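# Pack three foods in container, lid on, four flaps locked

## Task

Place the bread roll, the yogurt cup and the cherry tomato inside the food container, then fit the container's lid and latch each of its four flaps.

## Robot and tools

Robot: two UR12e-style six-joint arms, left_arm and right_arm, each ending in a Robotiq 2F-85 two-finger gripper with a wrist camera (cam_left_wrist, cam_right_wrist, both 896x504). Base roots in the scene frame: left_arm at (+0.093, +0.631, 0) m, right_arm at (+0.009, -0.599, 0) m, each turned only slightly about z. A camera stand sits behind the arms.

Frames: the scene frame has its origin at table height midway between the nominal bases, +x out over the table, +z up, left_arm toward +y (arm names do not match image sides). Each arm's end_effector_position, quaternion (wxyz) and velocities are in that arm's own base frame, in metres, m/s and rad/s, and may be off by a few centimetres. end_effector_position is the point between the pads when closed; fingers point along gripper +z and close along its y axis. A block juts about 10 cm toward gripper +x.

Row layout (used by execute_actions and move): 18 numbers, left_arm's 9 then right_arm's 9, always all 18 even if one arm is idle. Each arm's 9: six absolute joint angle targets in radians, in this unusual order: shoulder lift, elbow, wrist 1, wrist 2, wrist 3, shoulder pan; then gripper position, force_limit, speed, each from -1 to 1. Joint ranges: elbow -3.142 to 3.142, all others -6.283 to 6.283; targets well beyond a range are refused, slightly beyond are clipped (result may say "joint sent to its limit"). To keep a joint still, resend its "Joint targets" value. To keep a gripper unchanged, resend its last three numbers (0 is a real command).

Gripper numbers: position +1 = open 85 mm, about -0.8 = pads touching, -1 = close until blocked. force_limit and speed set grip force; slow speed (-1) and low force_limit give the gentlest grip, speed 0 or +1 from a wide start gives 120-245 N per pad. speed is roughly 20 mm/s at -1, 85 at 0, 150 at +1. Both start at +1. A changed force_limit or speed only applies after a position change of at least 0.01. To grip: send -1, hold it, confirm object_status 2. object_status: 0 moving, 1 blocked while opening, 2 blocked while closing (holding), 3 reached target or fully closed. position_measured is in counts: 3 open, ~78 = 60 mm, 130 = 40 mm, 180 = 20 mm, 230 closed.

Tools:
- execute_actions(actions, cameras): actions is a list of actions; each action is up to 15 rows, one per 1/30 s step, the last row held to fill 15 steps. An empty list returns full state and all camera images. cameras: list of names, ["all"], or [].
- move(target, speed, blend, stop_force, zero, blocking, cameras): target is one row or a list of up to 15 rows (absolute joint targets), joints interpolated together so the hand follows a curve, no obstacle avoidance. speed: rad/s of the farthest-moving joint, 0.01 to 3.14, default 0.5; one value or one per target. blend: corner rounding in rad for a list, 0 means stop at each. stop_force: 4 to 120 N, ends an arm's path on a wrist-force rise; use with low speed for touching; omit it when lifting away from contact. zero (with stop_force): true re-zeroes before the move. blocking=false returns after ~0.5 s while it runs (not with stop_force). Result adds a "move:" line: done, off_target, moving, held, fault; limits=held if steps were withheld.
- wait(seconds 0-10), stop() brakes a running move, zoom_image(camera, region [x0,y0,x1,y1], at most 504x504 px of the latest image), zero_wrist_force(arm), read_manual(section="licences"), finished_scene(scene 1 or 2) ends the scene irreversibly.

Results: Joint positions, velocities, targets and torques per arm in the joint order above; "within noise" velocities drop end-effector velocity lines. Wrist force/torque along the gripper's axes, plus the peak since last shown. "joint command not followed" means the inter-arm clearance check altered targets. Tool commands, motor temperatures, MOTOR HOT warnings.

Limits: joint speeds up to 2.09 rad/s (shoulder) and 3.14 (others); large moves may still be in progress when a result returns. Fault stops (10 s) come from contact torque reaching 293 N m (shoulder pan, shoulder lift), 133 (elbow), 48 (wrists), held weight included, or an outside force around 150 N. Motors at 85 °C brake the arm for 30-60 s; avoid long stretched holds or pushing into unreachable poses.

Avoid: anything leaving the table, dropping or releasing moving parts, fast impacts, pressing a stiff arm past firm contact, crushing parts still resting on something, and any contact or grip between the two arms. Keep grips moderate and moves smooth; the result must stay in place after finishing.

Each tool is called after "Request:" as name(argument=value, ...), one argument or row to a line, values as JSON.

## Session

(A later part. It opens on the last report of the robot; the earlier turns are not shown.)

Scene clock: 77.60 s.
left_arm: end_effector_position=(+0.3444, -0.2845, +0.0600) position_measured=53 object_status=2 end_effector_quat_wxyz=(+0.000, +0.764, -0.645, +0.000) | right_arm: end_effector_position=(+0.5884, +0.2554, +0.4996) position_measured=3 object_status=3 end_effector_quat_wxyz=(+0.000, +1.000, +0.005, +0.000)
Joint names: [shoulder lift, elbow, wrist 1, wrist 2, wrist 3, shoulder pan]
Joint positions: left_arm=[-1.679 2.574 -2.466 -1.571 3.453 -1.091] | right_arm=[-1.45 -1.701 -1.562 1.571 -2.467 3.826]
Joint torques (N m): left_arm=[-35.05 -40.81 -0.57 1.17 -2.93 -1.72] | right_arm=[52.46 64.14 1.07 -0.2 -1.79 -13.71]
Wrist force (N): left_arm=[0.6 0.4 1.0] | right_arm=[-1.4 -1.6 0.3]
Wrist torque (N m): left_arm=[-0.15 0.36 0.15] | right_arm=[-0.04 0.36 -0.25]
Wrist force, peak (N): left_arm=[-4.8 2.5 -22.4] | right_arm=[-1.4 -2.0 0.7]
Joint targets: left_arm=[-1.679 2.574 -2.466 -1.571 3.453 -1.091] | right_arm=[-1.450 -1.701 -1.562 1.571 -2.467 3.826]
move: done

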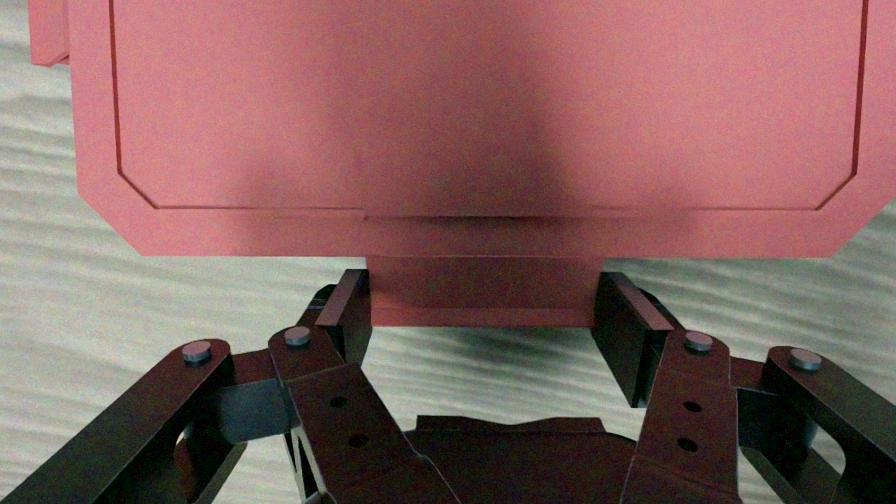

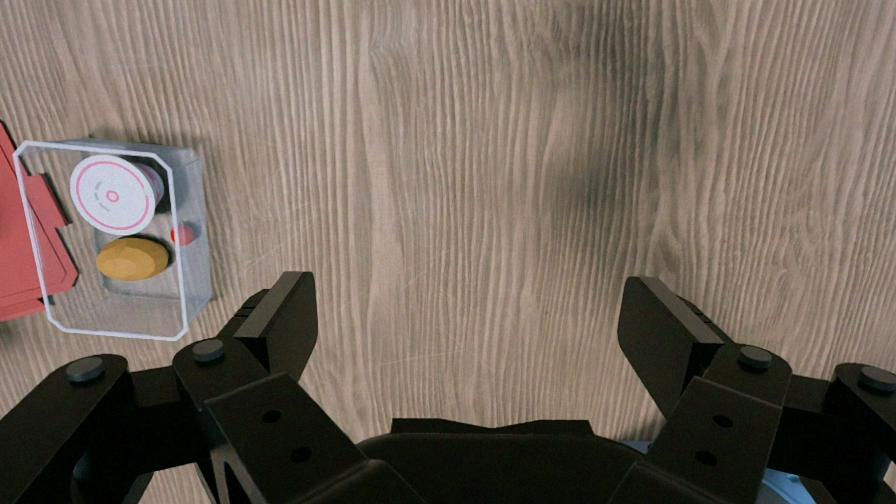

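Request:
move(
  target=[-1.9232,2.4189,-2.0667,-1.571,3.4526,-1.0907,-1,-0.1,-1,-1.450,-1.701,-1.562,1.571,-2.467,3.826,1,1,0],
  speed=0.3,
  cameras=["all"],
)

Scene clock: 79.63 s.
left_arm: end_effector_position=(+0.3443, -0.2843, +0.1999) position_measured=53 object_status=2 end_effector_quat_wxyz=(+0.000, +0.764, -0.645, +0.000) | right_arm: end_effector_position=(+0.5884, +0.2554, +0.4996) position_measured=3 object_status=3 end_effector_quat_wxyz=(+0.000, +1.000, +0.005, +0.000)
Joint names: [shoulder lift, elbow, wrist 1, wrist 2, wrist 3, shoulder pan]
Joint positions: left_arm=[-1.923 2.419 -2.067 -1.571 3.453 -1.091] | right_arm=[-1.45 -1.701 -1.562 1.571 -2.467 3.826]
Joint torques (N m): left_arm=[-26.6 -51.22 -1.24 0.5 -2.89 5.04] | right_arm=[52.93 63.56 1.58 0.39 -2.36 -13.01]
Wrist force (N): left_arm=[0.5 0.6 1.2] | right_arm=[-0.9 -1.3 0.4]
Wrist torque (N m): left_arm=[-0.11 0.34 0.14] | right_arm=[0.01 0.29 -0.26]
Wrist force, peak (N): left_arm=[0.4 0.6 2.5] | right_arm=[-1.2 -2.1 0.7]
Joint targets: left_arm=[-1.923 2.419 -2.067 -1.571 3.453 -1.091] | right_arm=[-1.450 -1.701 -1.562 1.571 -2.467 3.826]
move: done

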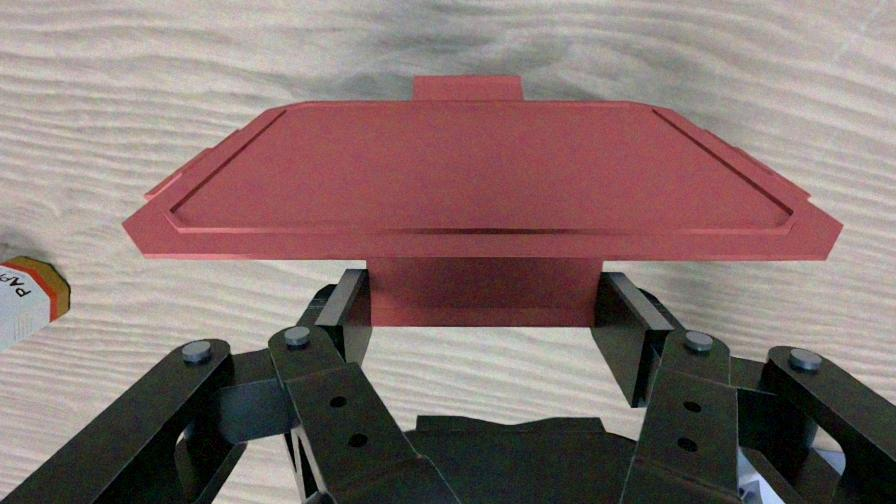

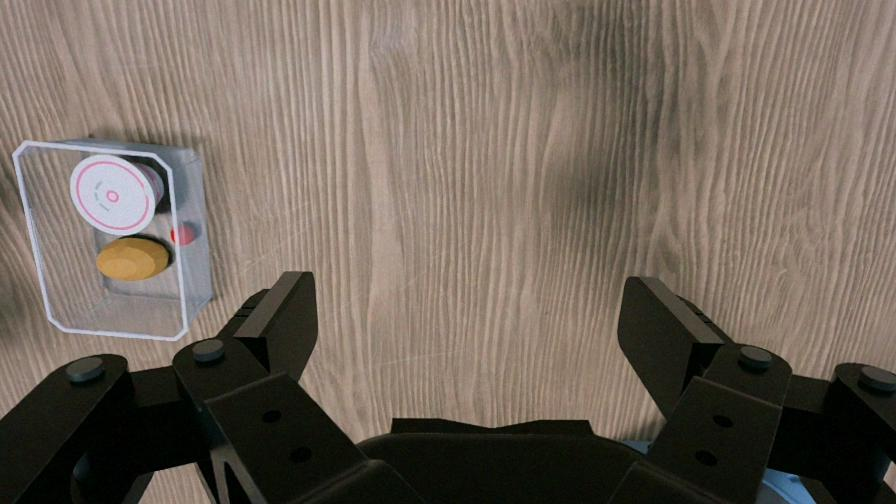

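Request:
zoom_image(
  camera="cam_left_wrist",
  region=[100, 60, 600, 360],
)

Request:
wait(
  seconds=0.3,
  cameras=["cam_left_wrist"],
)

Scaled by 1.008 from the camera's 896x504 image, which has a finer 1280x720 frame.

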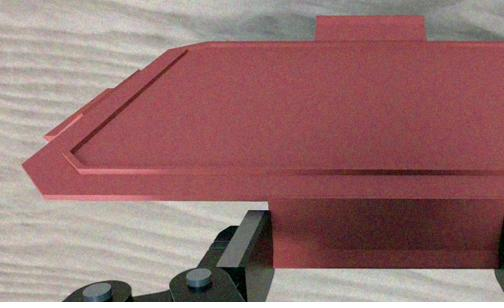

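Scene clock: 80.43 s.
left_arm: end_effector_position=(+0.3443, -0.2843, +0.2000) position_measured=53 object_status=2 end_effector_quat_wxyz=(+0.000, +0.764, -0.645, +0.000) | right_arm: end_effector_position=(+0.5884, +0.2554, +0.4996) position_measured=3 object_status=3 end_effector_quat_wxyz=(+0.000, +1.000, +0.005, +0.000)
Joint names: [shoulder lift, elbow, wrist 1, wrist 2, wrist 3, shoulder pan]
Joint positions: left_arm=[-1.923 2.419 -2.067 -1.571 3.453 -1.091] | right_arm=[-1.45 -1.701 -1.562 1.571 -2.467 3.826]
Joint torques (N m): left_arm=[-24.83 -50.6 -0.85 0.11 -3.18 5.56] | right_arm=[52.59 65.62 1.35 -0.32 -2.2 -13.91]
Wrist force (N): left_arm=[0.3 0.9 1.0] | right_arm=[-1.3 -1.8 0.5]
Wrist torque (N m): left_arm=[-0.06 0.37 0.14] | right_arm=[-0.07 0.35 -0.25]
Wrist force, peak (N): left_arm=[0.6 1.1 1.2] | right_arm=[-1.3 -1.8 0.5]
Joint targets: left_arm=[-1.923 2.419 -2.067 -1.571 3.453 -1.091] | right_arm=[-1.450 -1.701 -1.562 1.571 -2.467 3.826]
Tool commands: left_gripper/position=-1.0 left_gripper/force_limit=-0.1 left_gripper/speed=-1.0 right_gripper/position=+1.0 right_gripper/force_limit=+1.0 right_gripper/speed=+0.0
wait: 0.30 s; at rest from the start
Images, in order (width x height): cam_left_wrist 896x504.

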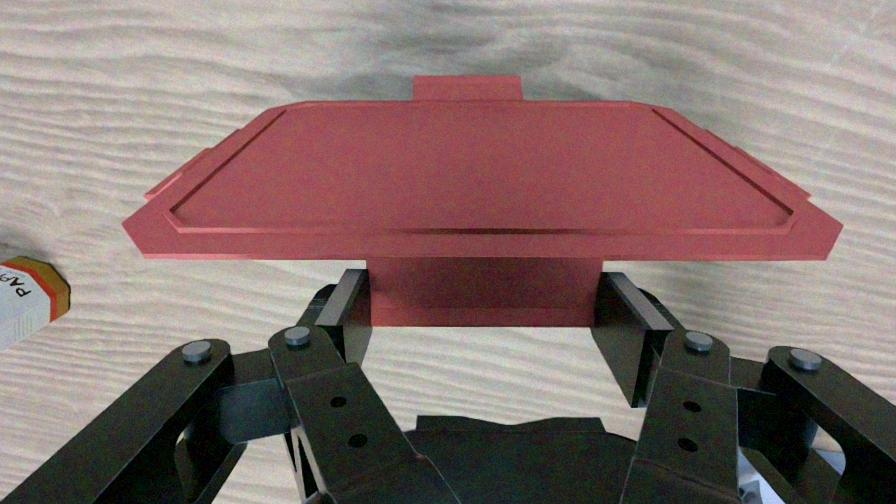

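Request:
move(
  target=[-1.7546,2.3261,-2.1425,-1.571,3.7342,-1.1424,-1,-0.1,-1,-1.450,-1.701,-1.562,1.571,-2.467,3.826,1,1,0],
  speed=0.3,
)

Request:
move(
  target=[
    [-1.7559,2.3652,-2.1803,-1.571,3.759,-1.1176,-1,-0.1,-1,-1.450,-1.701,-1.562,1.571,-2.467,3.826,1,1,0],
    [-1.7712,2.4306,-2.2304,-1.571,3.819,-1.0576,-1,-0.1,-1,-1.450,-1.701,-1.562,1.571,-2.467,3.826,1,1,0],
    [-1.7411,2.5012,-2.3311,-1.571,3.875,-1.0016,-1,-0.1,-1,-1.450,-1.701,-1.562,1.571,-2.467,3.826,1,1,0],
    [-1.6562,2.5635,-2.4783,-1.571,3.9137,-0.9629,-1,-0.1,-1,-1.450,-1.701,-1.562,1.571,-2.467,3.826,1,1,0],
    [-1.5571,2.599,-2.6129,-1.571,3.9255,-0.9511,-1,-0.1,-1,-1.450,-1.701,-1.562,1.571,-2.467,3.826,1,1,0],
  ],
  speed=0.12,
  blend=[0.01,0.01,0.01,0.01,0],
  cameras=["all"],
)

Scene clock: 83.53 s.
left_arm: end_effector_position=(+0.3613, -0.3721, +0.1900) position_measured=53 object_status=2 end_effector_quat_wxyz=(+0.000, -0.647, +0.763, +0.000) | right_arm: end_effector_position=(+0.5884, +0.2554, +0.4996) position_measured=3 object_status=3 end_effector_quat_wxyz=(+0.000, +1.000, +0.005, +0.000)
Joint names: [shoulder lift, elbow, wrist 1, wrist 2, wrist 3, shoulder pan]
Joint positions: left_arm=[-1.755 2.326 -2.142 -1.571 3.734 -1.142] | right_arm=[-1.45 -1.701 -1.562 1.571 -2.467 3.826]
Joint torques (N m): left_arm=[-11.16 -49.11 -7.03 -1.04 2.97 -14.87] | right_arm=[53.37 63.67 1.54 0.5 -2.15 -8.35]
Wrist force (N): left_arm=[0.1 0.5 0.5] | right_arm=[-0.6 -1.5 0.6]
Wrist torque (N m): left_arm=[-0.19 0.38 0.03] | right_arm=[-0.03 0.24 -0.26]
Wrist force, peak (N): left_arm=[-3.5 -0.2 -15.4] | right_arm=[-1.2 -2.2 0.3]
Joint targets: left_arm=[-1.755 2.326 -2.143 -1.571 3.734 -1.142] | right_arm=[-1.450 -1.701 -1.562 1.571 -2.467 3.826]
move: done

Scene clock: 88.00 s.
left_arm: end_effector_position=(+0.3837, -0.2381, +0.0160) position_measured=53 object_status=2 end_effector_quat_wxyz=(+0.000, -0.647, +0.763, +0.000) | right_arm: end_effector_position=(+0.5884, +0.2554, +0.4996) position_measured=3 object_status=3 end_effector_quat_wxyz=(+0.000, +1.000, +0.005, +0.000)
Joint names: [shoulder lift, elbow, wrist 1, wrist 2, wrist 3, shoulder pan]
Joint positions: left_arm=[-1.557 2.599 -2.613 -1.571 3.925 -0.951] | right_arm=[-1.45 -1.701 -1.562 1.571 -2.467 3.826]
Joint torques (N m): left_arm=[-12.87 -19.8 -7.66 -2.54 3.02 16.6] | right_arm=[52.62 63.05 1.19 0.61 -2.31 -12.87]
Wrist force (N): left_arm=[0.4 0.3 1.1] | right_arm=[-1.2 -1.5 0.4]
Wrist torque (N m): left_arm=[-0.17 0.40 -0.01] | right_arm=[-0.03 0.34 -0.26]
Wrist force, peak (N): left_arm=[1.0 0.5 1.6] | right_arm=[-1.5 -2.1 0.6]
Joint targets: left_arm=[-1.557 2.599 -2.613 -1.571 3.925 -0.951] | right_arm=[-1.450 -1.701 -1.562 1.571 -2.467 3.826]
move: done

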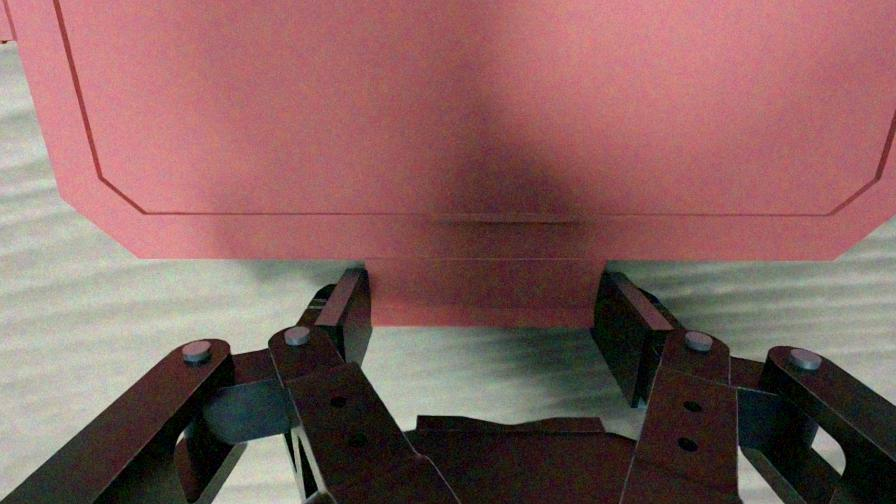

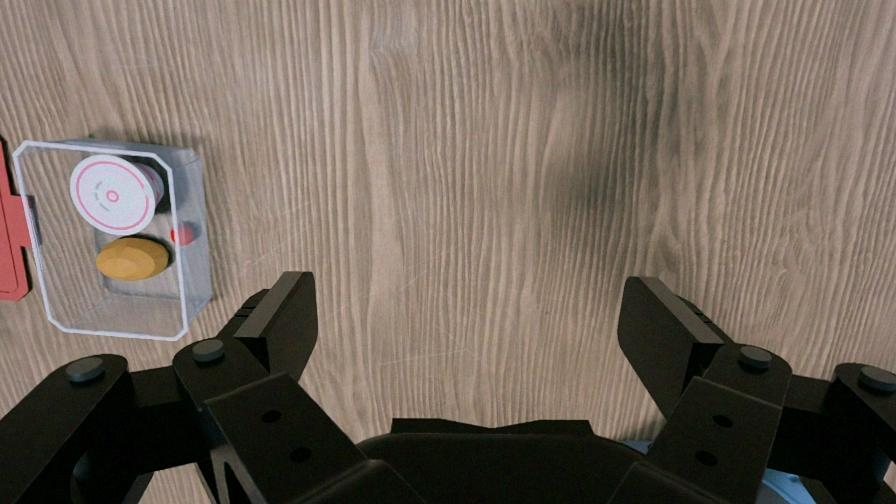

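Request:
move(
  target=[-1.5571,2.599,-2.6129,-1.571,3.9255,-0.9511,-1,-0.1,-1,-2.0522,-1.601,-1.0594,1.571,-0.219,4.3739,1,1,0],
  speed=1.0,
  cameras=["all"],
)

Request:
zoom_image(
  camera="cam_right_wrist",
  region=[200, 150, 700, 420],
)

Scene clock: 91.43 s.
left_arm: end_effector_position=(+0.3837, -0.2381, +0.0160) position_measured=53 object_status=2 end_effector_quat_wxyz=(+0.000, -0.647, +0.763, +0.000) | right_arm: end_effector_position=(+0.4637, +0.7928, +0.1600) position_measured=3 object_status=3 end_effector_quat_wxyz=(+0.000, -0.664, +0.748, +0.000)
Joint names: [shoulder lift, elbow, wrist 1, wrist 2, wrist 3, shoulder pan]
Joint positions: left_arm=[-1.557 2.599 -2.613 -1.571 3.926 -0.951] | right_arm=[-2.052 -1.601 -1.059 1.571 -0.219 4.374]
Joint torques (N m): left_arm=[-11.99 -19.24 -7.27 -3.1 2.97 16.26] | right_arm=[76 58.64 7.72 0.61 2.66 17.47]
Wrist force (N): left_arm=[0.8 0.6 0.6] | right_arm=[-1.1 -1.5 0.9]
Wrist torque (N m): left_arm=[-0.12 0.34 -0.01] | right_arm=[-0.05 0.36 -0.43]
Wrist force, peak (N): left_arm=[0.9 0.9 1.2] | right_arm=[-2.8 -0.6 1.9]
Joint targets: left_arm=[-1.557 2.599 -2.613 -1.571 3.925 -0.951] | right_arm=[-2.052 -1.601 -1.059 1.571 -0.219 4.374]
move: done

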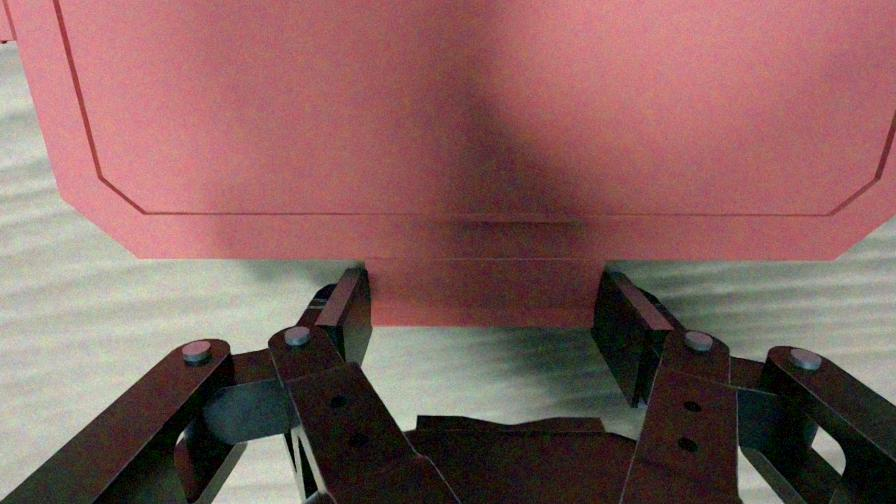

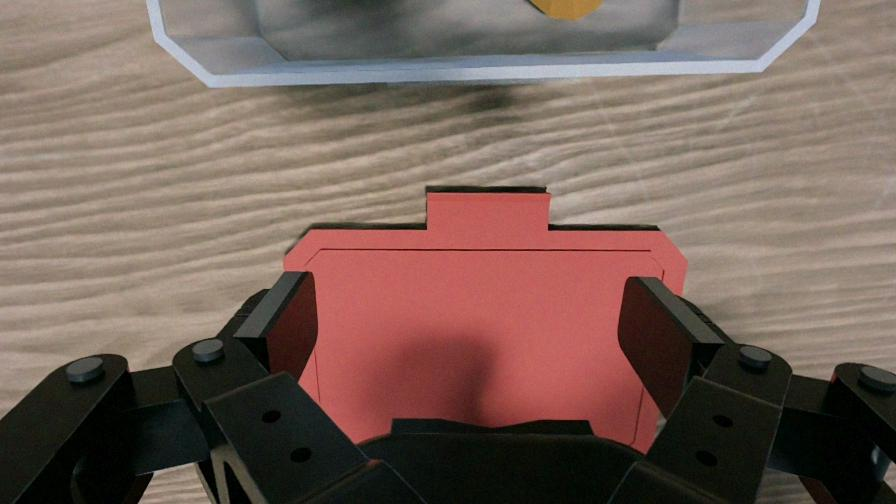

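Scaled by 1.008 from the camera's 896x504 image, which has a finer 1280x720 frame.

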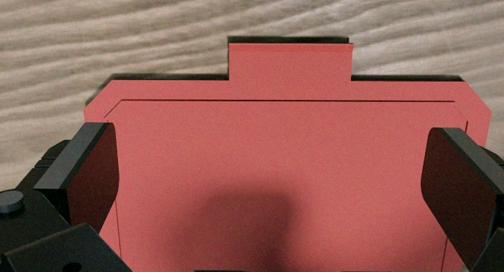

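Request:
move(
  target=[
    [-1.5571,2.599,-2.6129,-1.571,3.9255,-0.9511,-1,-0.1,-1,-2.1403,-1.6667,-0.9056,1.571,-0.1935,4.3995,1,-0.1,-1],
    [-1.5571,2.599,-2.6129,-1.571,3.9255,-0.9511,-1,-0.1,-1,-2.1878,-1.6847,-0.8401,1.571,-0.1935,4.3995,1,-0.1,-1],
  ],
  speed=0.25,
  stop_force=12,
  blend=[0.02,0],
  cameras=["all"],
)

Scene clock: 94.17 s.
left_arm: end_effector_position=(+0.3837, -0.2381, +0.0160) position_measured=53 object_status=2 end_effector_quat_wxyz=(+0.000, -0.647, +0.763, +0.000) | right_arm: end_effector_position=(+0.4426, +0.8026, +0.0149) position_measured=3 object_status=3 end_effector_quat_wxyz=(+0.000, -0.664, +0.748, +0.000)
Joint names: [shoulder lift, elbow, wrist 1, wrist 2, wrist 3, shoulder pan]
Joint positions: left_arm=[-1.557 2.599 -2.613 -1.571 3.926 -0.951] | right_arm=[-2.188 -1.685 -0.84 1.571 -0.193 4.399]
Joint torques (N m): left_arm=[-14.42 -19.79 -7.25 -3.03 2.92 14.94] | right_arm=[76 29.55 7.58 1.15 2.05 17.45]
Wrist force (N): left_arm=[0.6 0.5 1.1] | right_arm=[-1.4 -1.2 0.8]
Wrist torque (N m): left_arm=[-0.13 0.37 -0.01] | right_arm=[-0.02 0.42 -0.45]
Wrist force, peak (N): left_arm=[1.1 0.5 1.0] | right_arm=[-0.8 -1.7 3.4]
Joint targets: left_arm=[-1.557 2.599 -2.613 -1.571 3.925 -0.951] | right_arm=[-2.188 -1.685 -0.840 1.571 -0.194 4.399]
move: done

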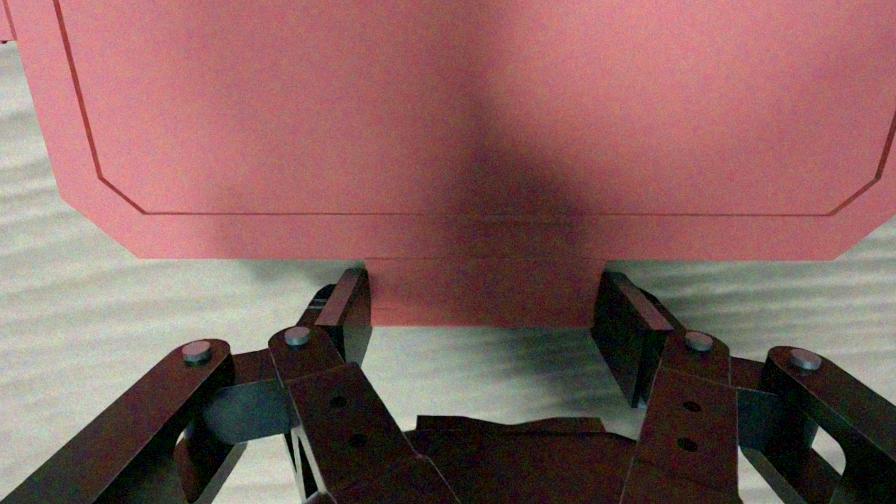

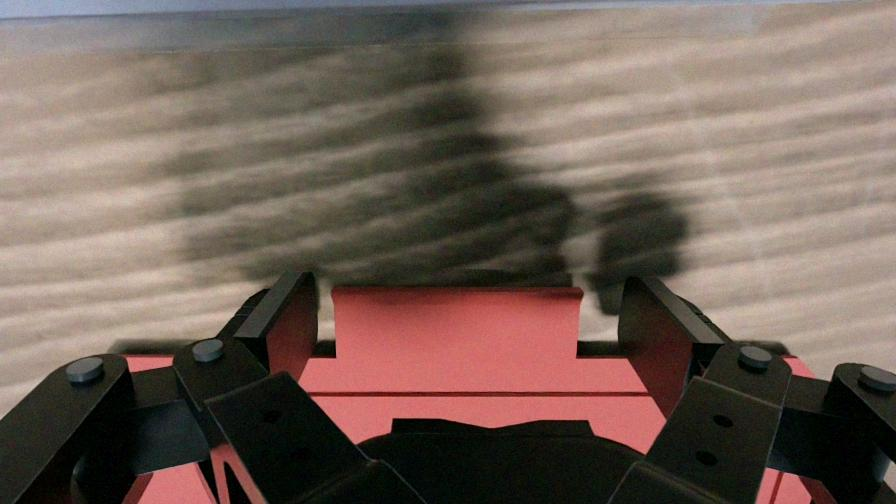

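Request:
move(
  target=[
    [-1.5571,2.599,-2.6129,-1.571,3.9255,-0.9511,-1,-0.1,-1,-2.1888,-1.6828,-0.8410,1.571,-0.1967,4.3964,1,-0.1,-1],
    [-1.5571,2.599,-2.6129,-1.571,3.9255,-0.9511,-1,-0.1,-1,-2.1888,-1.6828,-0.8410,1.571,-0.1967,4.3964,-1,-0.1,-1],
  ],
  speed=0.1,
  cameras=["all"],
)

Scene clock: 97.43 s.
left_arm: end_effector_position=(+0.3837, -0.2381, +0.0160) position_measured=53 object_status=2 end_effector_quat_wxyz=(+0.000, -0.647, +0.763, +0.000) | right_arm: end_effector_position=(+0.4454, +0.8020, +0.0150) position_measured=54 object_status=0 end_effector_quat_wxyz=(+0.000, -0.664, +0.748, +0.000)
Joint names: [shoulder lift, elbow, wrist 1, wrist 2, wrist 3, shoulder pan]
Joint positions: left_arm=[-1.557 2.599 -2.613 -1.571 3.926 -0.951] | right_arm=[-2.189 -1.683 -0.841 1.571 -0.197 4.396]
Joint torques (N m): left_arm=[-11.79 -21.9 -7.39 -3.05 2.87 16.17] | right_arm=[74.99 42.68 1.33 1.22 -2.05 -10.28]
Wrist force (N): left_arm=[-0.8 1.4 0.9] | right_arm=[4.7 -0.4 -14.6]
Wrist torque (N m): left_arm=[-0.15 0.36 0.14] | right_arm=[-0.02 0.43 -0.33]
Wrist force, peak (N): left_arm=[-1.0 1.6 0.8] | right_arm=[5.1 -0.7 -14.9]
Joint targets: left_arm=[-1.557 2.599 -2.613 -1.571 3.925 -0.951] | right_arm=[-2.189 -1.683 -0.841 1.571 -0.197 4.396]
move: done

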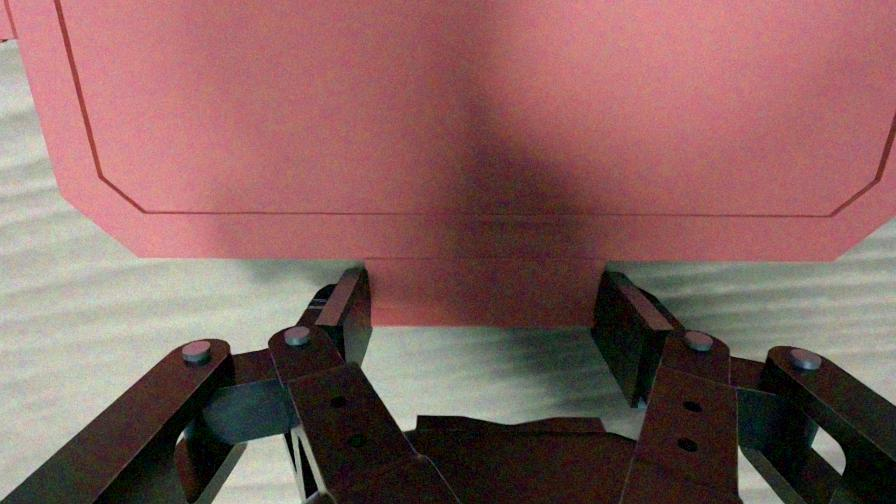

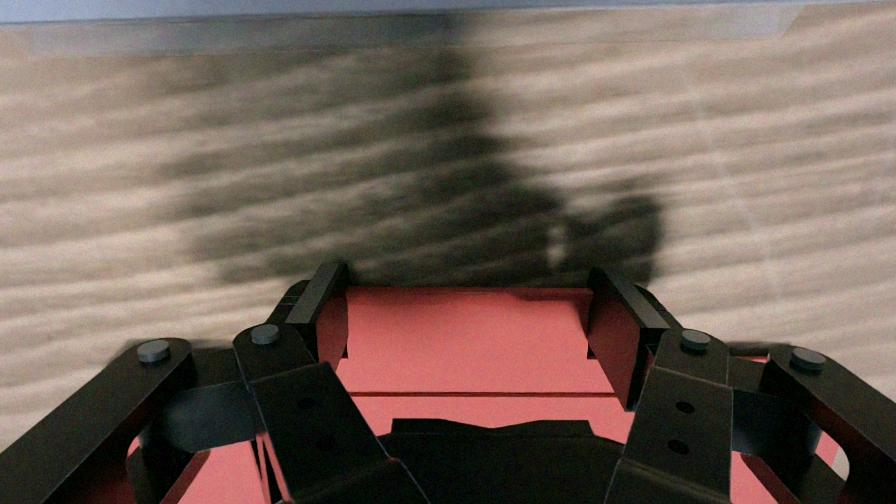

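Request:
move(
  target=[
    [-1.6546,2.5705,-2.4869,-1.571,3.9255,-0.9511,-1,-0.1,-1,-2.1485,-1.6678,-0.8962,1.571,-0.1967,4.3964,-1,-0.1,-1],
    [-1.7402,2.5357,-2.3665,-1.571,3.9255,-0.9511,-1,-0.1,-1,-2.1106,-1.6485,-0.9536,1.571,-0.1967,4.3964,-1,-0.1,-1],
    [-1.8124,2.4953,-2.2539,-1.571,3.9255,-0.9511,-1,-0.1,-1,-2.0756,-1.6249,-1.0121,1.571,-0.1967,4.3964,-1,-0.1,-1],
  ],
  speed=0.15,
  blend=[0.02,0.02,0],
  cameras=["all"],
)

Request:
move(
  target=[
    [-1.7449,2.4473,-2.2734,-1.571,3.8225,-1.0484,-1,-0.1,-1,-1.9934,-1.7543,-0.9649,1.571,-0.2222,4.3767,-1,-0.1,-1],
    [-1.6701,2.3866,-2.2875,-1.571,3.7370,-1.1281,-1,-0.1,-1,-1.9130,-1.8743,-0.9253,1.571,-0.2508,4.3538,-1,-0.1,-1],
    [-1.5924,2.3158,-2.2944,-1.571,3.6659,-1.1934,-1,-0.1,-1,-1.8334,-1.9860,-0.8932,1.571,-0.2834,4.3271,-1,-0.1,-1],
    [-1.5136,2.2351,-2.2925,-1.571,3.6065,-1.2471,-1,-0.1,-1,-1.7540,-2.0899,-0.8687,1.571,-0.3206,4.2955,-1,-0.1,-1],
  ],
  speed=0.15,
  blend=[0.03,0.03,0.03,0],
  cameras=["all"],
)

Scene clock: 101.47 s.
left_arm: end_effector_position=(+0.3837, -0.2381, +0.1310) position_measured=53 object_status=2 end_effector_quat_wxyz=(+0.000, -0.647, +0.763, +0.000) | right_arm: end_effector_position=(+0.4454, +0.8020, +0.1299) position_measured=54 object_status=2 end_effector_quat_wxyz=(+0.000, -0.664, +0.748, +0.000)
Joint names: [shoulder lift, elbow, wrist 1, wrist 2, wrist 3, shoulder pan]
Joint positions: left_arm=[-1.812 2.495 -2.254 -1.571 3.926 -0.951] | right_arm=[-2.076 -1.625 -1.012 1.571 -0.197 4.396]
Joint torques (N m): left_arm=[-29.1 -46.1 -1.16 0.05 2.36 3.42] | right_arm=[100.04 55.21 0.43 1.51 -2.14 4.92]
Wrist force (N): left_arm=[2.7 0.3 0.9] | right_arm=[-3.3 -1.4 1.5]
Wrist torque (N m): left_arm=[-0.17 0.35 0.09] | right_arm=[-0.01 0.35 -0.35]
Wrist force, peak (N): left_arm=[-7.9 2.0 1.0] | right_arm=[4.9 -0.3 -15.2]
Joint targets: left_arm=[-1.812 2.495 -2.254 -1.571 3.925 -0.951] | right_arm=[-2.076 -1.625 -1.012 1.571 -0.197 4.396]
move: done

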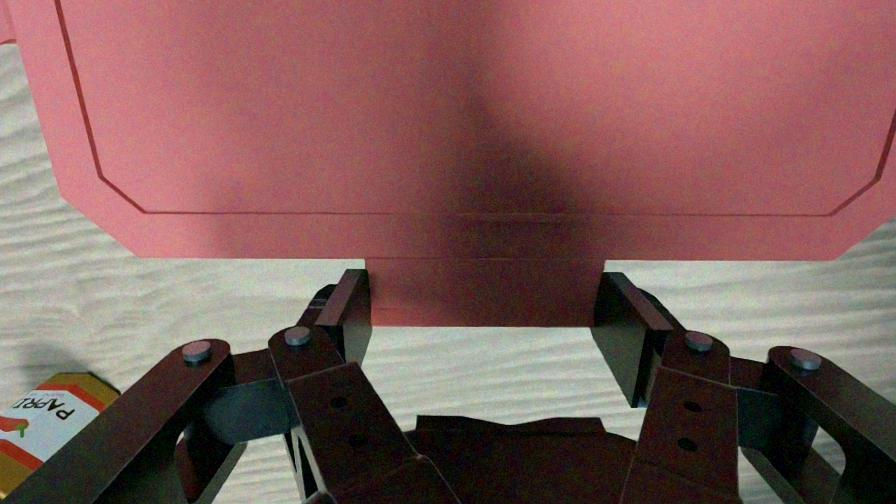

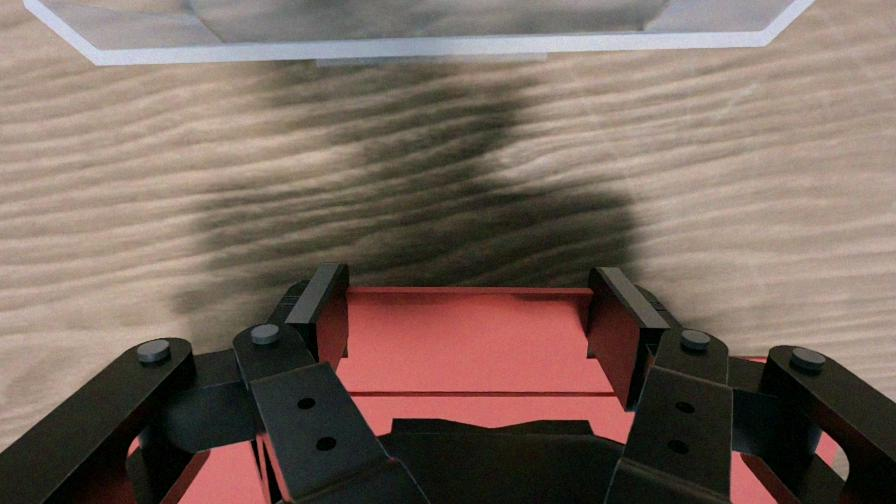

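Scene clock: 105.00 s.
left_arm: end_effector_position=(+0.3508, -0.4983, +0.1310) position_measured=53 object_status=2 end_effector_quat_wxyz=(+0.000, -0.655, +0.755, +0.000) | right_arm: end_effector_position=(+0.4296, +0.5401, +0.1300) position_measured=54 object_status=2 end_effector_quat_wxyz=(+0.000, -0.672, +0.740, +0.000)
Joint names: [shoulder lift, elbow, wrist 1, wrist 2, wrist 3, shoulder pan]
Joint positions: left_arm=[-1.514 2.235 -2.292 -1.571 3.607 -1.247] | right_arm=[-1.754 -2.09 -0.869 1.571 -0.321 4.296]
Joint torques (N m): left_arm=[-27.43 -48.01 -1.12 -3.14 -3.22 -16.24] | right_arm=[67.09 30.62 8.18 1.01 -2.36 -13.13]
Wrist force (N): left_arm=[-0.3 1.6 1.0] | right_arm=[-0.1 -1.8 1.5]
Wrist torque (N m): left_arm=[-0.08 0.38 0.26] | right_arm=[-0.08 0.31 -0.35]
Wrist force, peak (N): left_arm=[1.3 2.7 1.2] | right_arm=[-1.9 -3.6 1.9]
Joint targets: left_arm=[-1.514 2.235 -2.292 -1.571 3.607 -1.247] | right_arm=[-1.754 -2.090 -0.869 1.571 -0.321 4.296]
move: done

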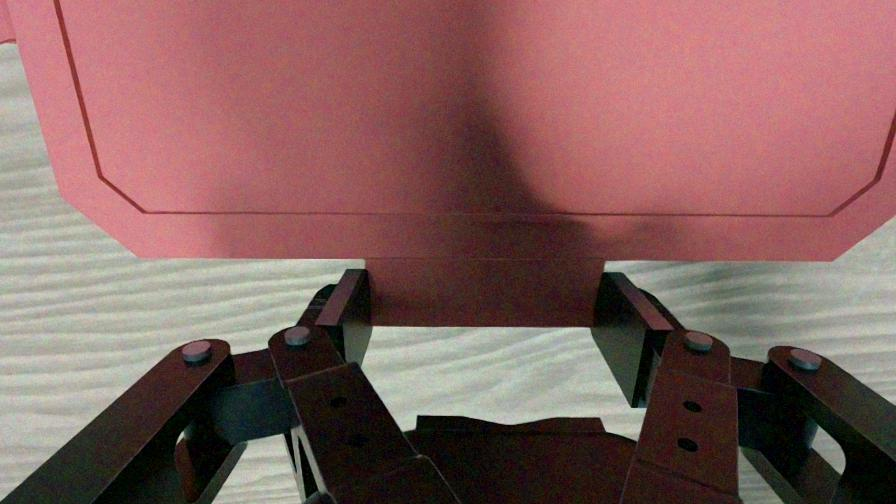

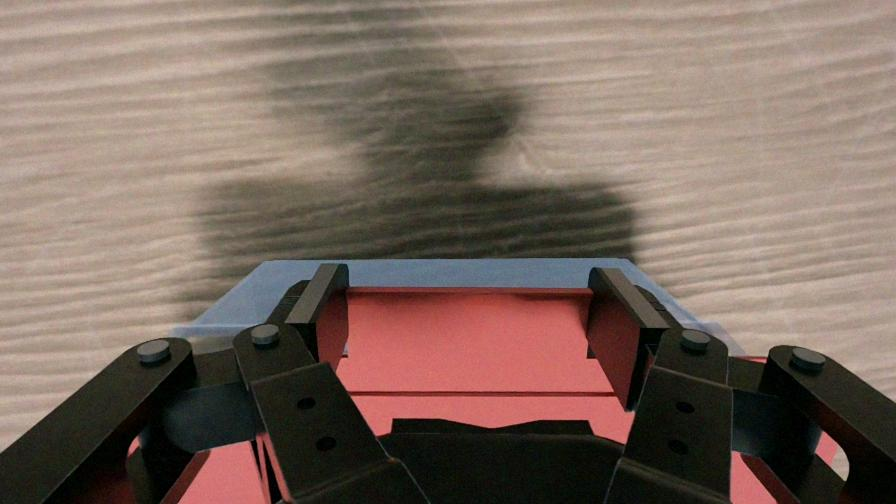

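Request:
zoom_image(
  camera="cam_right_wrist",
  region=[150, 220, 750, 460],
)

Request:
zoom_image(
  camera="cam_right_wrist",
  region=[120, 220, 400, 460],
)

Request:
zoom_image(
  camera="cam_right_wrist",
  region=[500, 220, 780, 460],
)

Region (150, 220, 750, 460) is 600x240 pixels. A region can be at most 504 by 504 pixels.

Scaled by 1.800 from the camera's 896x504 image, which has a finer 1280x720 frame.

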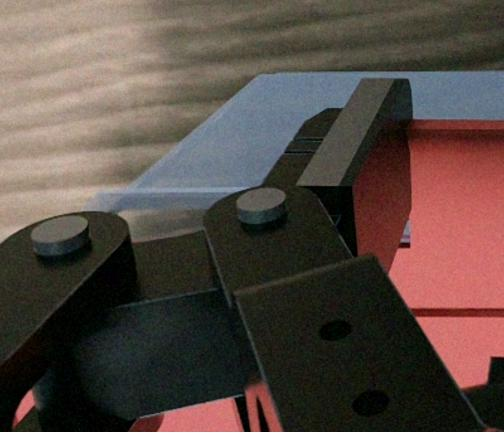

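Scaled by 1.800 from the camera's 896x504 image, which has a finer 1280x720 frame.

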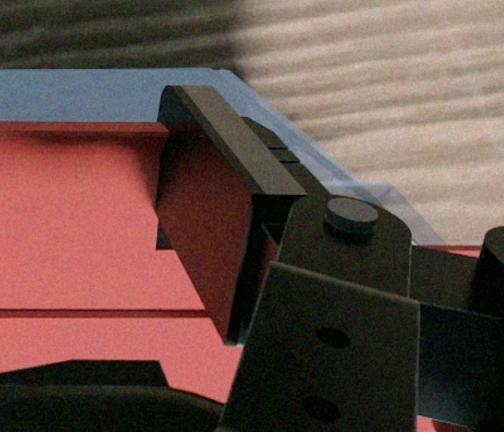

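Request:
move(
  target=[-1.4741,2.2510,-2.3479,-1.571,3.6057,-1.2419,-1,-0.1,-1,-1.7890,-2.1037,-0.8200,1.571,-0.3332,4.2889,-1,-0.1,-1],
  speed=0.1,
  cameras=["cam_right_wrist"],
)

Request:
zoom_image(
  camera="cam_right_wrist",
  region=[120, 220, 400, 460],
)

Request:
zoom_image(
  camera="cam_right_wrist",
  region=[500, 220, 780, 460],
)

Scene clock: 108.23 s.
left_arm: end_effector_position=(+0.3542, -0.4990, +0.1060) position_measured=53 object_status=2 end_effector_quat_wxyz=(+0.000, -0.658, +0.753, +0.000) | right_arm: end_effector_position=(+0.4341, +0.5394, +0.1049) position_measured=54 object_status=2 end_effector_quat_wxyz=(+0.000, -0.674, +0.738, +0.000)
Joint names: [shoulder lift, elbow, wrist 1, wrist 2, wrist 3, shoulder pan]
Joint positions: left_arm=[-1.474 2.251 -2.348 -1.571 3.606 -1.242] | right_arm=[-1.789 -2.104 -0.82 1.571 -0.333 4.289]
Joint torques (N m): left_arm=[-28.89 -29.23 -7.4 -3.11 -3.49 16.53] | right_arm=[47.47 29.77 8.37 1.35 -2.32 -14.61]
Wrist force (N): left_arm=[-0.6 1.6 1.1] | right_arm=[-0.1 -2.0 1.8]
Wrist torque (N m): left_arm=[-0.17 0.37 0.31] | right_arm=[-0.05 0.39 -0.28]
Wrist force, peak (N): left_arm=[-5.4 1.6 1.0] | right_arm=[4.8 -2.2 1.7]
Joint targets: left_arm=[-1.474 2.251 -2.348 -1.571 3.606 -1.242] | right_arm=[-1.789 -2.104 -0.820 1.571 -0.333 4.289]
move: done
Images, in order (width x height): cam_right_wrist 896x504.

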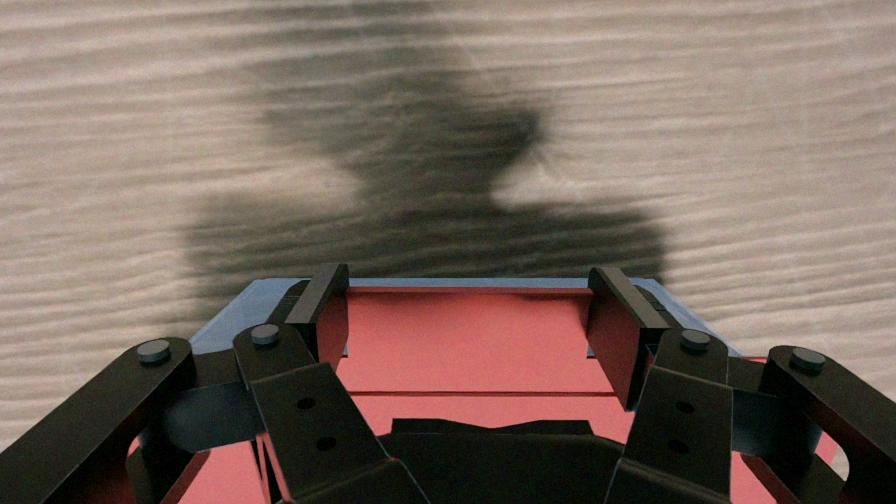

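Scaled by 1.800 from the camera's 896x504 image, which has a finer 1280x720 frame.

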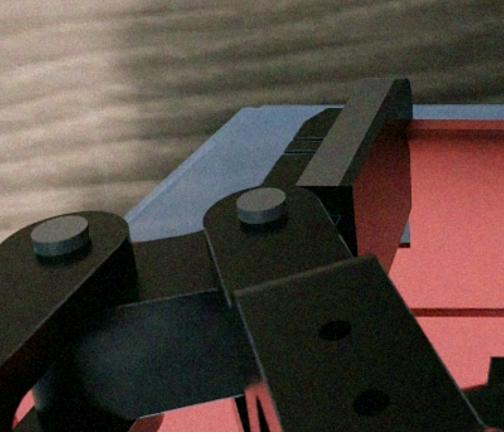

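Scaled by 1.800 from the camera's 896x504 image, which has a finer 1280x720 frame.

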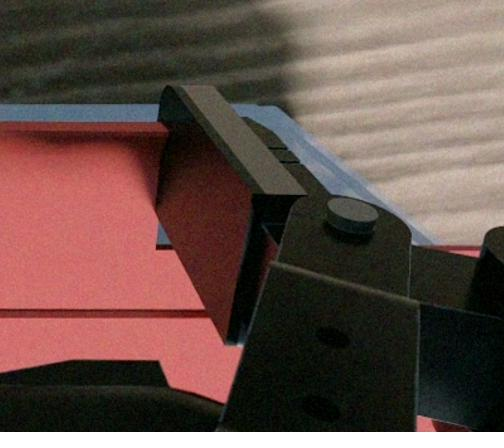

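Request:
move(
  target=[-1.4438,2.2656,-2.3928,-1.571,3.6057,-1.2419,-1,-0.1,-1,-1.8154,-2.1168,-0.7803,1.571,-0.3332,4.2889,-1,-0.1,-1],
  speed=0.05,
  stop_force=5,
  cameras=["all"],
)

Scene clock: 110.17 s.
left_arm: end_effector_position=(+0.3543, -0.4991, +0.0958) position_measured=53 object_status=2 end_effector_quat_wxyz=(+0.000, -0.658, +0.753, +0.000) | right_arm: end_effector_position=(+0.4341, +0.5395, +0.1021) position_measured=54 object_status=2 end_effector_quat_wxyz=(+0.000, -0.674, +0.738, +0.000)
Joint names: [shoulder lift, elbow, wrist 1, wrist 2, wrist 3, shoulder pan]
Joint positions: left_arm=[-1.459 2.258 -2.371 -1.571 3.606 -1.242] | right_arm=[-1.793 -2.105 -0.815 1.571 -0.333 4.289]
Joint torques (N m): left_arm=[-50.07 -41.8 -0.55 -1.64 -2.98 14.99] | right_arm=[64.2 44.61 -0.39 1.02 -1.97 -10.08]
Wrist force (N): left_arm=[2.1 0.7 -0.1] | right_arm=[-2.5 -2.9 -5.1]
Wrist torque (N m): left_arm=[-0.08 0.38 0.22] | right_arm=[-0.09 0.20 -0.28]
Wrist force, peak (N): left_arm=[-0.3 2.6 -8.5] | right_arm=[-2.9 -3.7 -6.7]
Joint targets: left_arm=[-1.459 2.258 -2.371 -1.571 3.606 -1.242] | right_arm=[-1.793 -2.105 -0.815 1.571 -0.333 4.289]
move: contact (left_arm, right_arm); left_arm: the wrist 1 is farthest, 0.022 rad from its target; right_arm: the wrist 1 is farthest, 0.034 rad from its target

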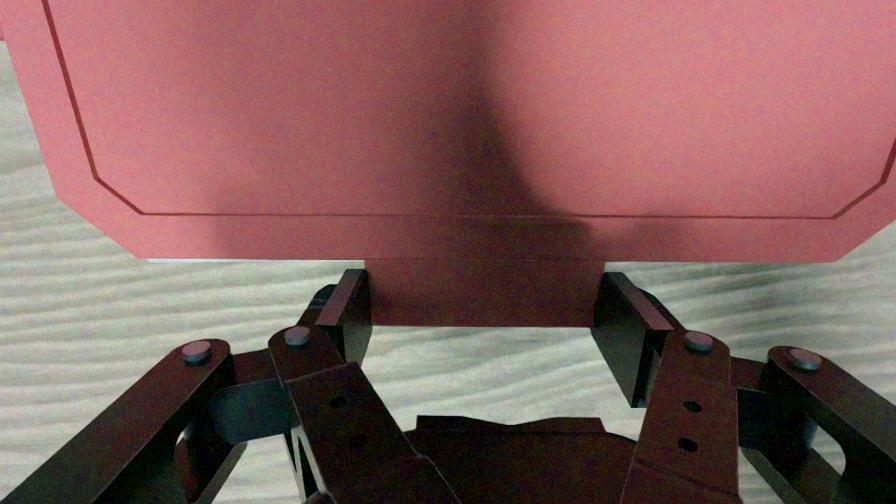

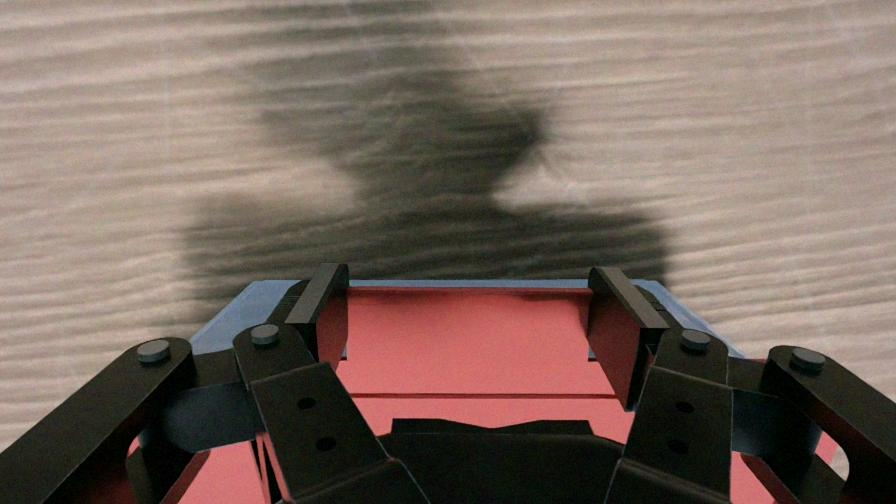

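Request:
zoom_image(
  camera="cam_left_wrist",
  region=[20, 160, 400, 340],
)

Request:
zoom_image(
  camera="cam_left_wrist",
  region=[590, 160, 896, 340],
)

Scaled by 1.326 from the camera's 896x504 image, which has a finer 1280x720 frame.

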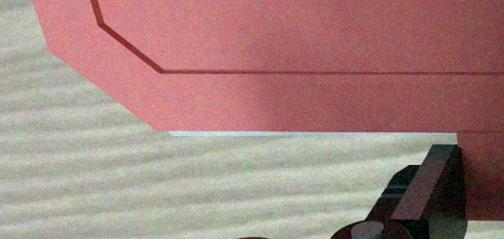

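Scaled by 1.647 from the camera's 896x504 image, which has a finer 1280x720 frame.

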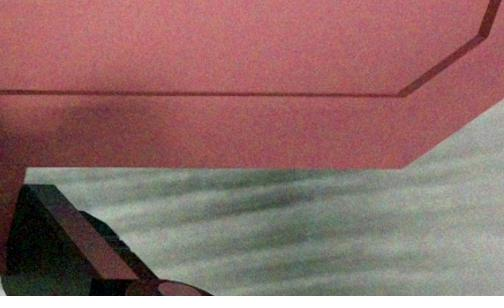

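Request:
move(
  target=[-1.4778,2.2553,-2.3484,-1.571,3.6048,-1.2398,-1,-0.1,-1,-1.7928,-2.0986,-0.8212,1.571,-0.3354,4.2897,-1,-0.1,-1],
  speed=0.1,
)

Request:
move(
  target=[-1.4474,2.2700,-2.3936,-1.571,3.6048,-1.2398,-1,-0.1,-1,-1.8191,-2.1117,-0.7818,1.571,-0.3354,4.2897,-1,-0.1,-1],
  speed=0.05,
  stop_force=6,
  cameras=["all"],
)

Request:
zoom_image(
  camera="cam_left_wrist",
  region=[20, 160, 400, 340],
)

Scene clock: 111.80 s.
left_arm: end_effector_position=(+0.3545, -0.4958, +0.1058) position_measured=53 object_status=2 end_effector_quat_wxyz=(+0.000, -0.659, +0.752, +0.000) | right_arm: end_effector_position=(+0.4348, +0.5423, +0.1049) position_measured=54 object_status=2 end_effector_quat_wxyz=(+0.000, -0.676, +0.737, +0.000)
Joint names: [shoulder lift, elbow, wrist 1, wrist 2, wrist 3, shoulder pan]
Joint positions: left_arm=[-1.478 2.255 -2.349 -1.571 3.605 -1.24] | right_arm=[-1.793 -2.099 -0.821 1.571 -0.335 4.29]
Joint torques (N m): left_arm=[-49.12 -40.48 -0.13 0.1 -3.3 18.67] | right_arm=[48.37 47.35 -0.47 1.29 -2.81 14.59]
Wrist force (N): left_arm=[6.3 0.9 1.0] | right_arm=[-6.6 -0.8 1.7]
Wrist torque (N m): left_arm=[-0.10 0.45 0.19] | right_arm=[-0.02 0.27 -0.33]
Wrist force, peak (N): left_arm=[6.4 0.6 0.7] | right_arm=[-6.8 -1.6 2.0]
Joint targets: left_arm=[-1.478 2.255 -2.348 -1.571 3.605 -1.240] | right_arm=[-1.793 -2.099 -0.821 1.571 -0.335 4.290]
move: done

Scene clock: 113.47 s.
left_arm: end_effector_position=(+0.3545, -0.4960, +0.0952) position_measured=53 object_status=2 end_effector_quat_wxyz=(+0.000, -0.659, +0.752, +0.000) | right_arm: end_effector_position=(+0.4349, +0.5425, +0.1016) position_measured=54 object_status=2 end_effector_quat_wxyz=(+0.000, -0.676, +0.737, +0.000)
Joint names: [shoulder lift, elbow, wrist 1, wrist 2, wrist 3, shoulder pan]
Joint positions: left_arm=[-1.462 2.263 -2.373 -1.571 3.605 -1.24] | right_arm=[-1.797 -2.101 -0.815 1.571 -0.335 4.29]
Joint torques (N m): left_arm=[-50.97 -39.82 -0.01 1.05 -3.07 16.45] | right_arm=[67.93 43.85 -0.8 -0.16 -2.18 9.71]
Wrist force (N): left_arm=[4.8 0.5 -1.0] | right_arm=[-5.5 -1.1 -5.4]
Wrist torque (N m): left_arm=[-0.13 0.43 0.17] | right_arm=[-0.16 0.14 -0.32]
Wrist force, peak (N): left_arm=[4.5 3.0 -8.6] | right_arm=[-7.1 -0.9 -6.0]
Joint targets: left_arm=[-1.462 2.263 -2.373 -1.571 3.605 -1.240] | right_arm=[-1.797 -2.101 -0.815 1.571 -0.335 4.290]
move: contact (left_arm, right_arm); left_arm: the wrist 1 is farthest, 0.021 rad from its target; right_arm: the wrist 1 is farthest, 0.033 rad from its target

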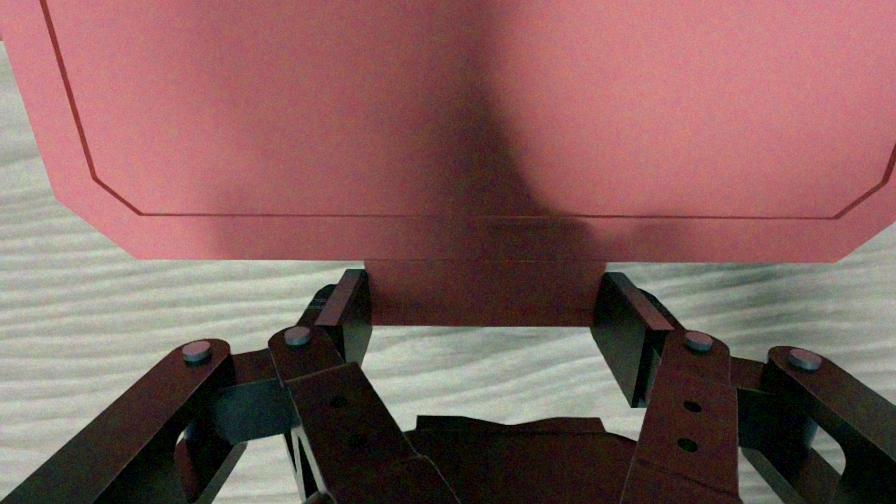

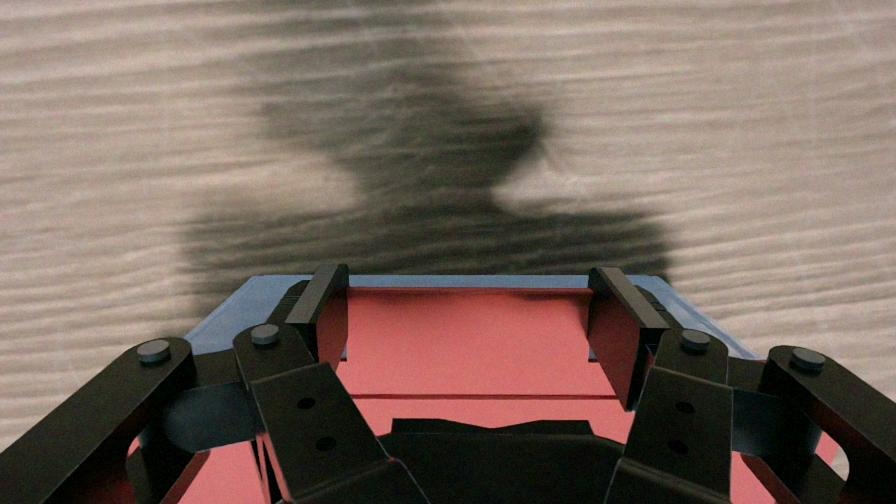

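Scaled by 1.326 from the camera's 896x504 image, which has a finer 1280x720 frame.

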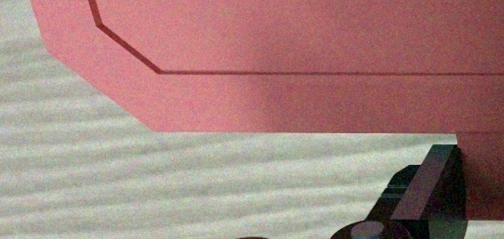

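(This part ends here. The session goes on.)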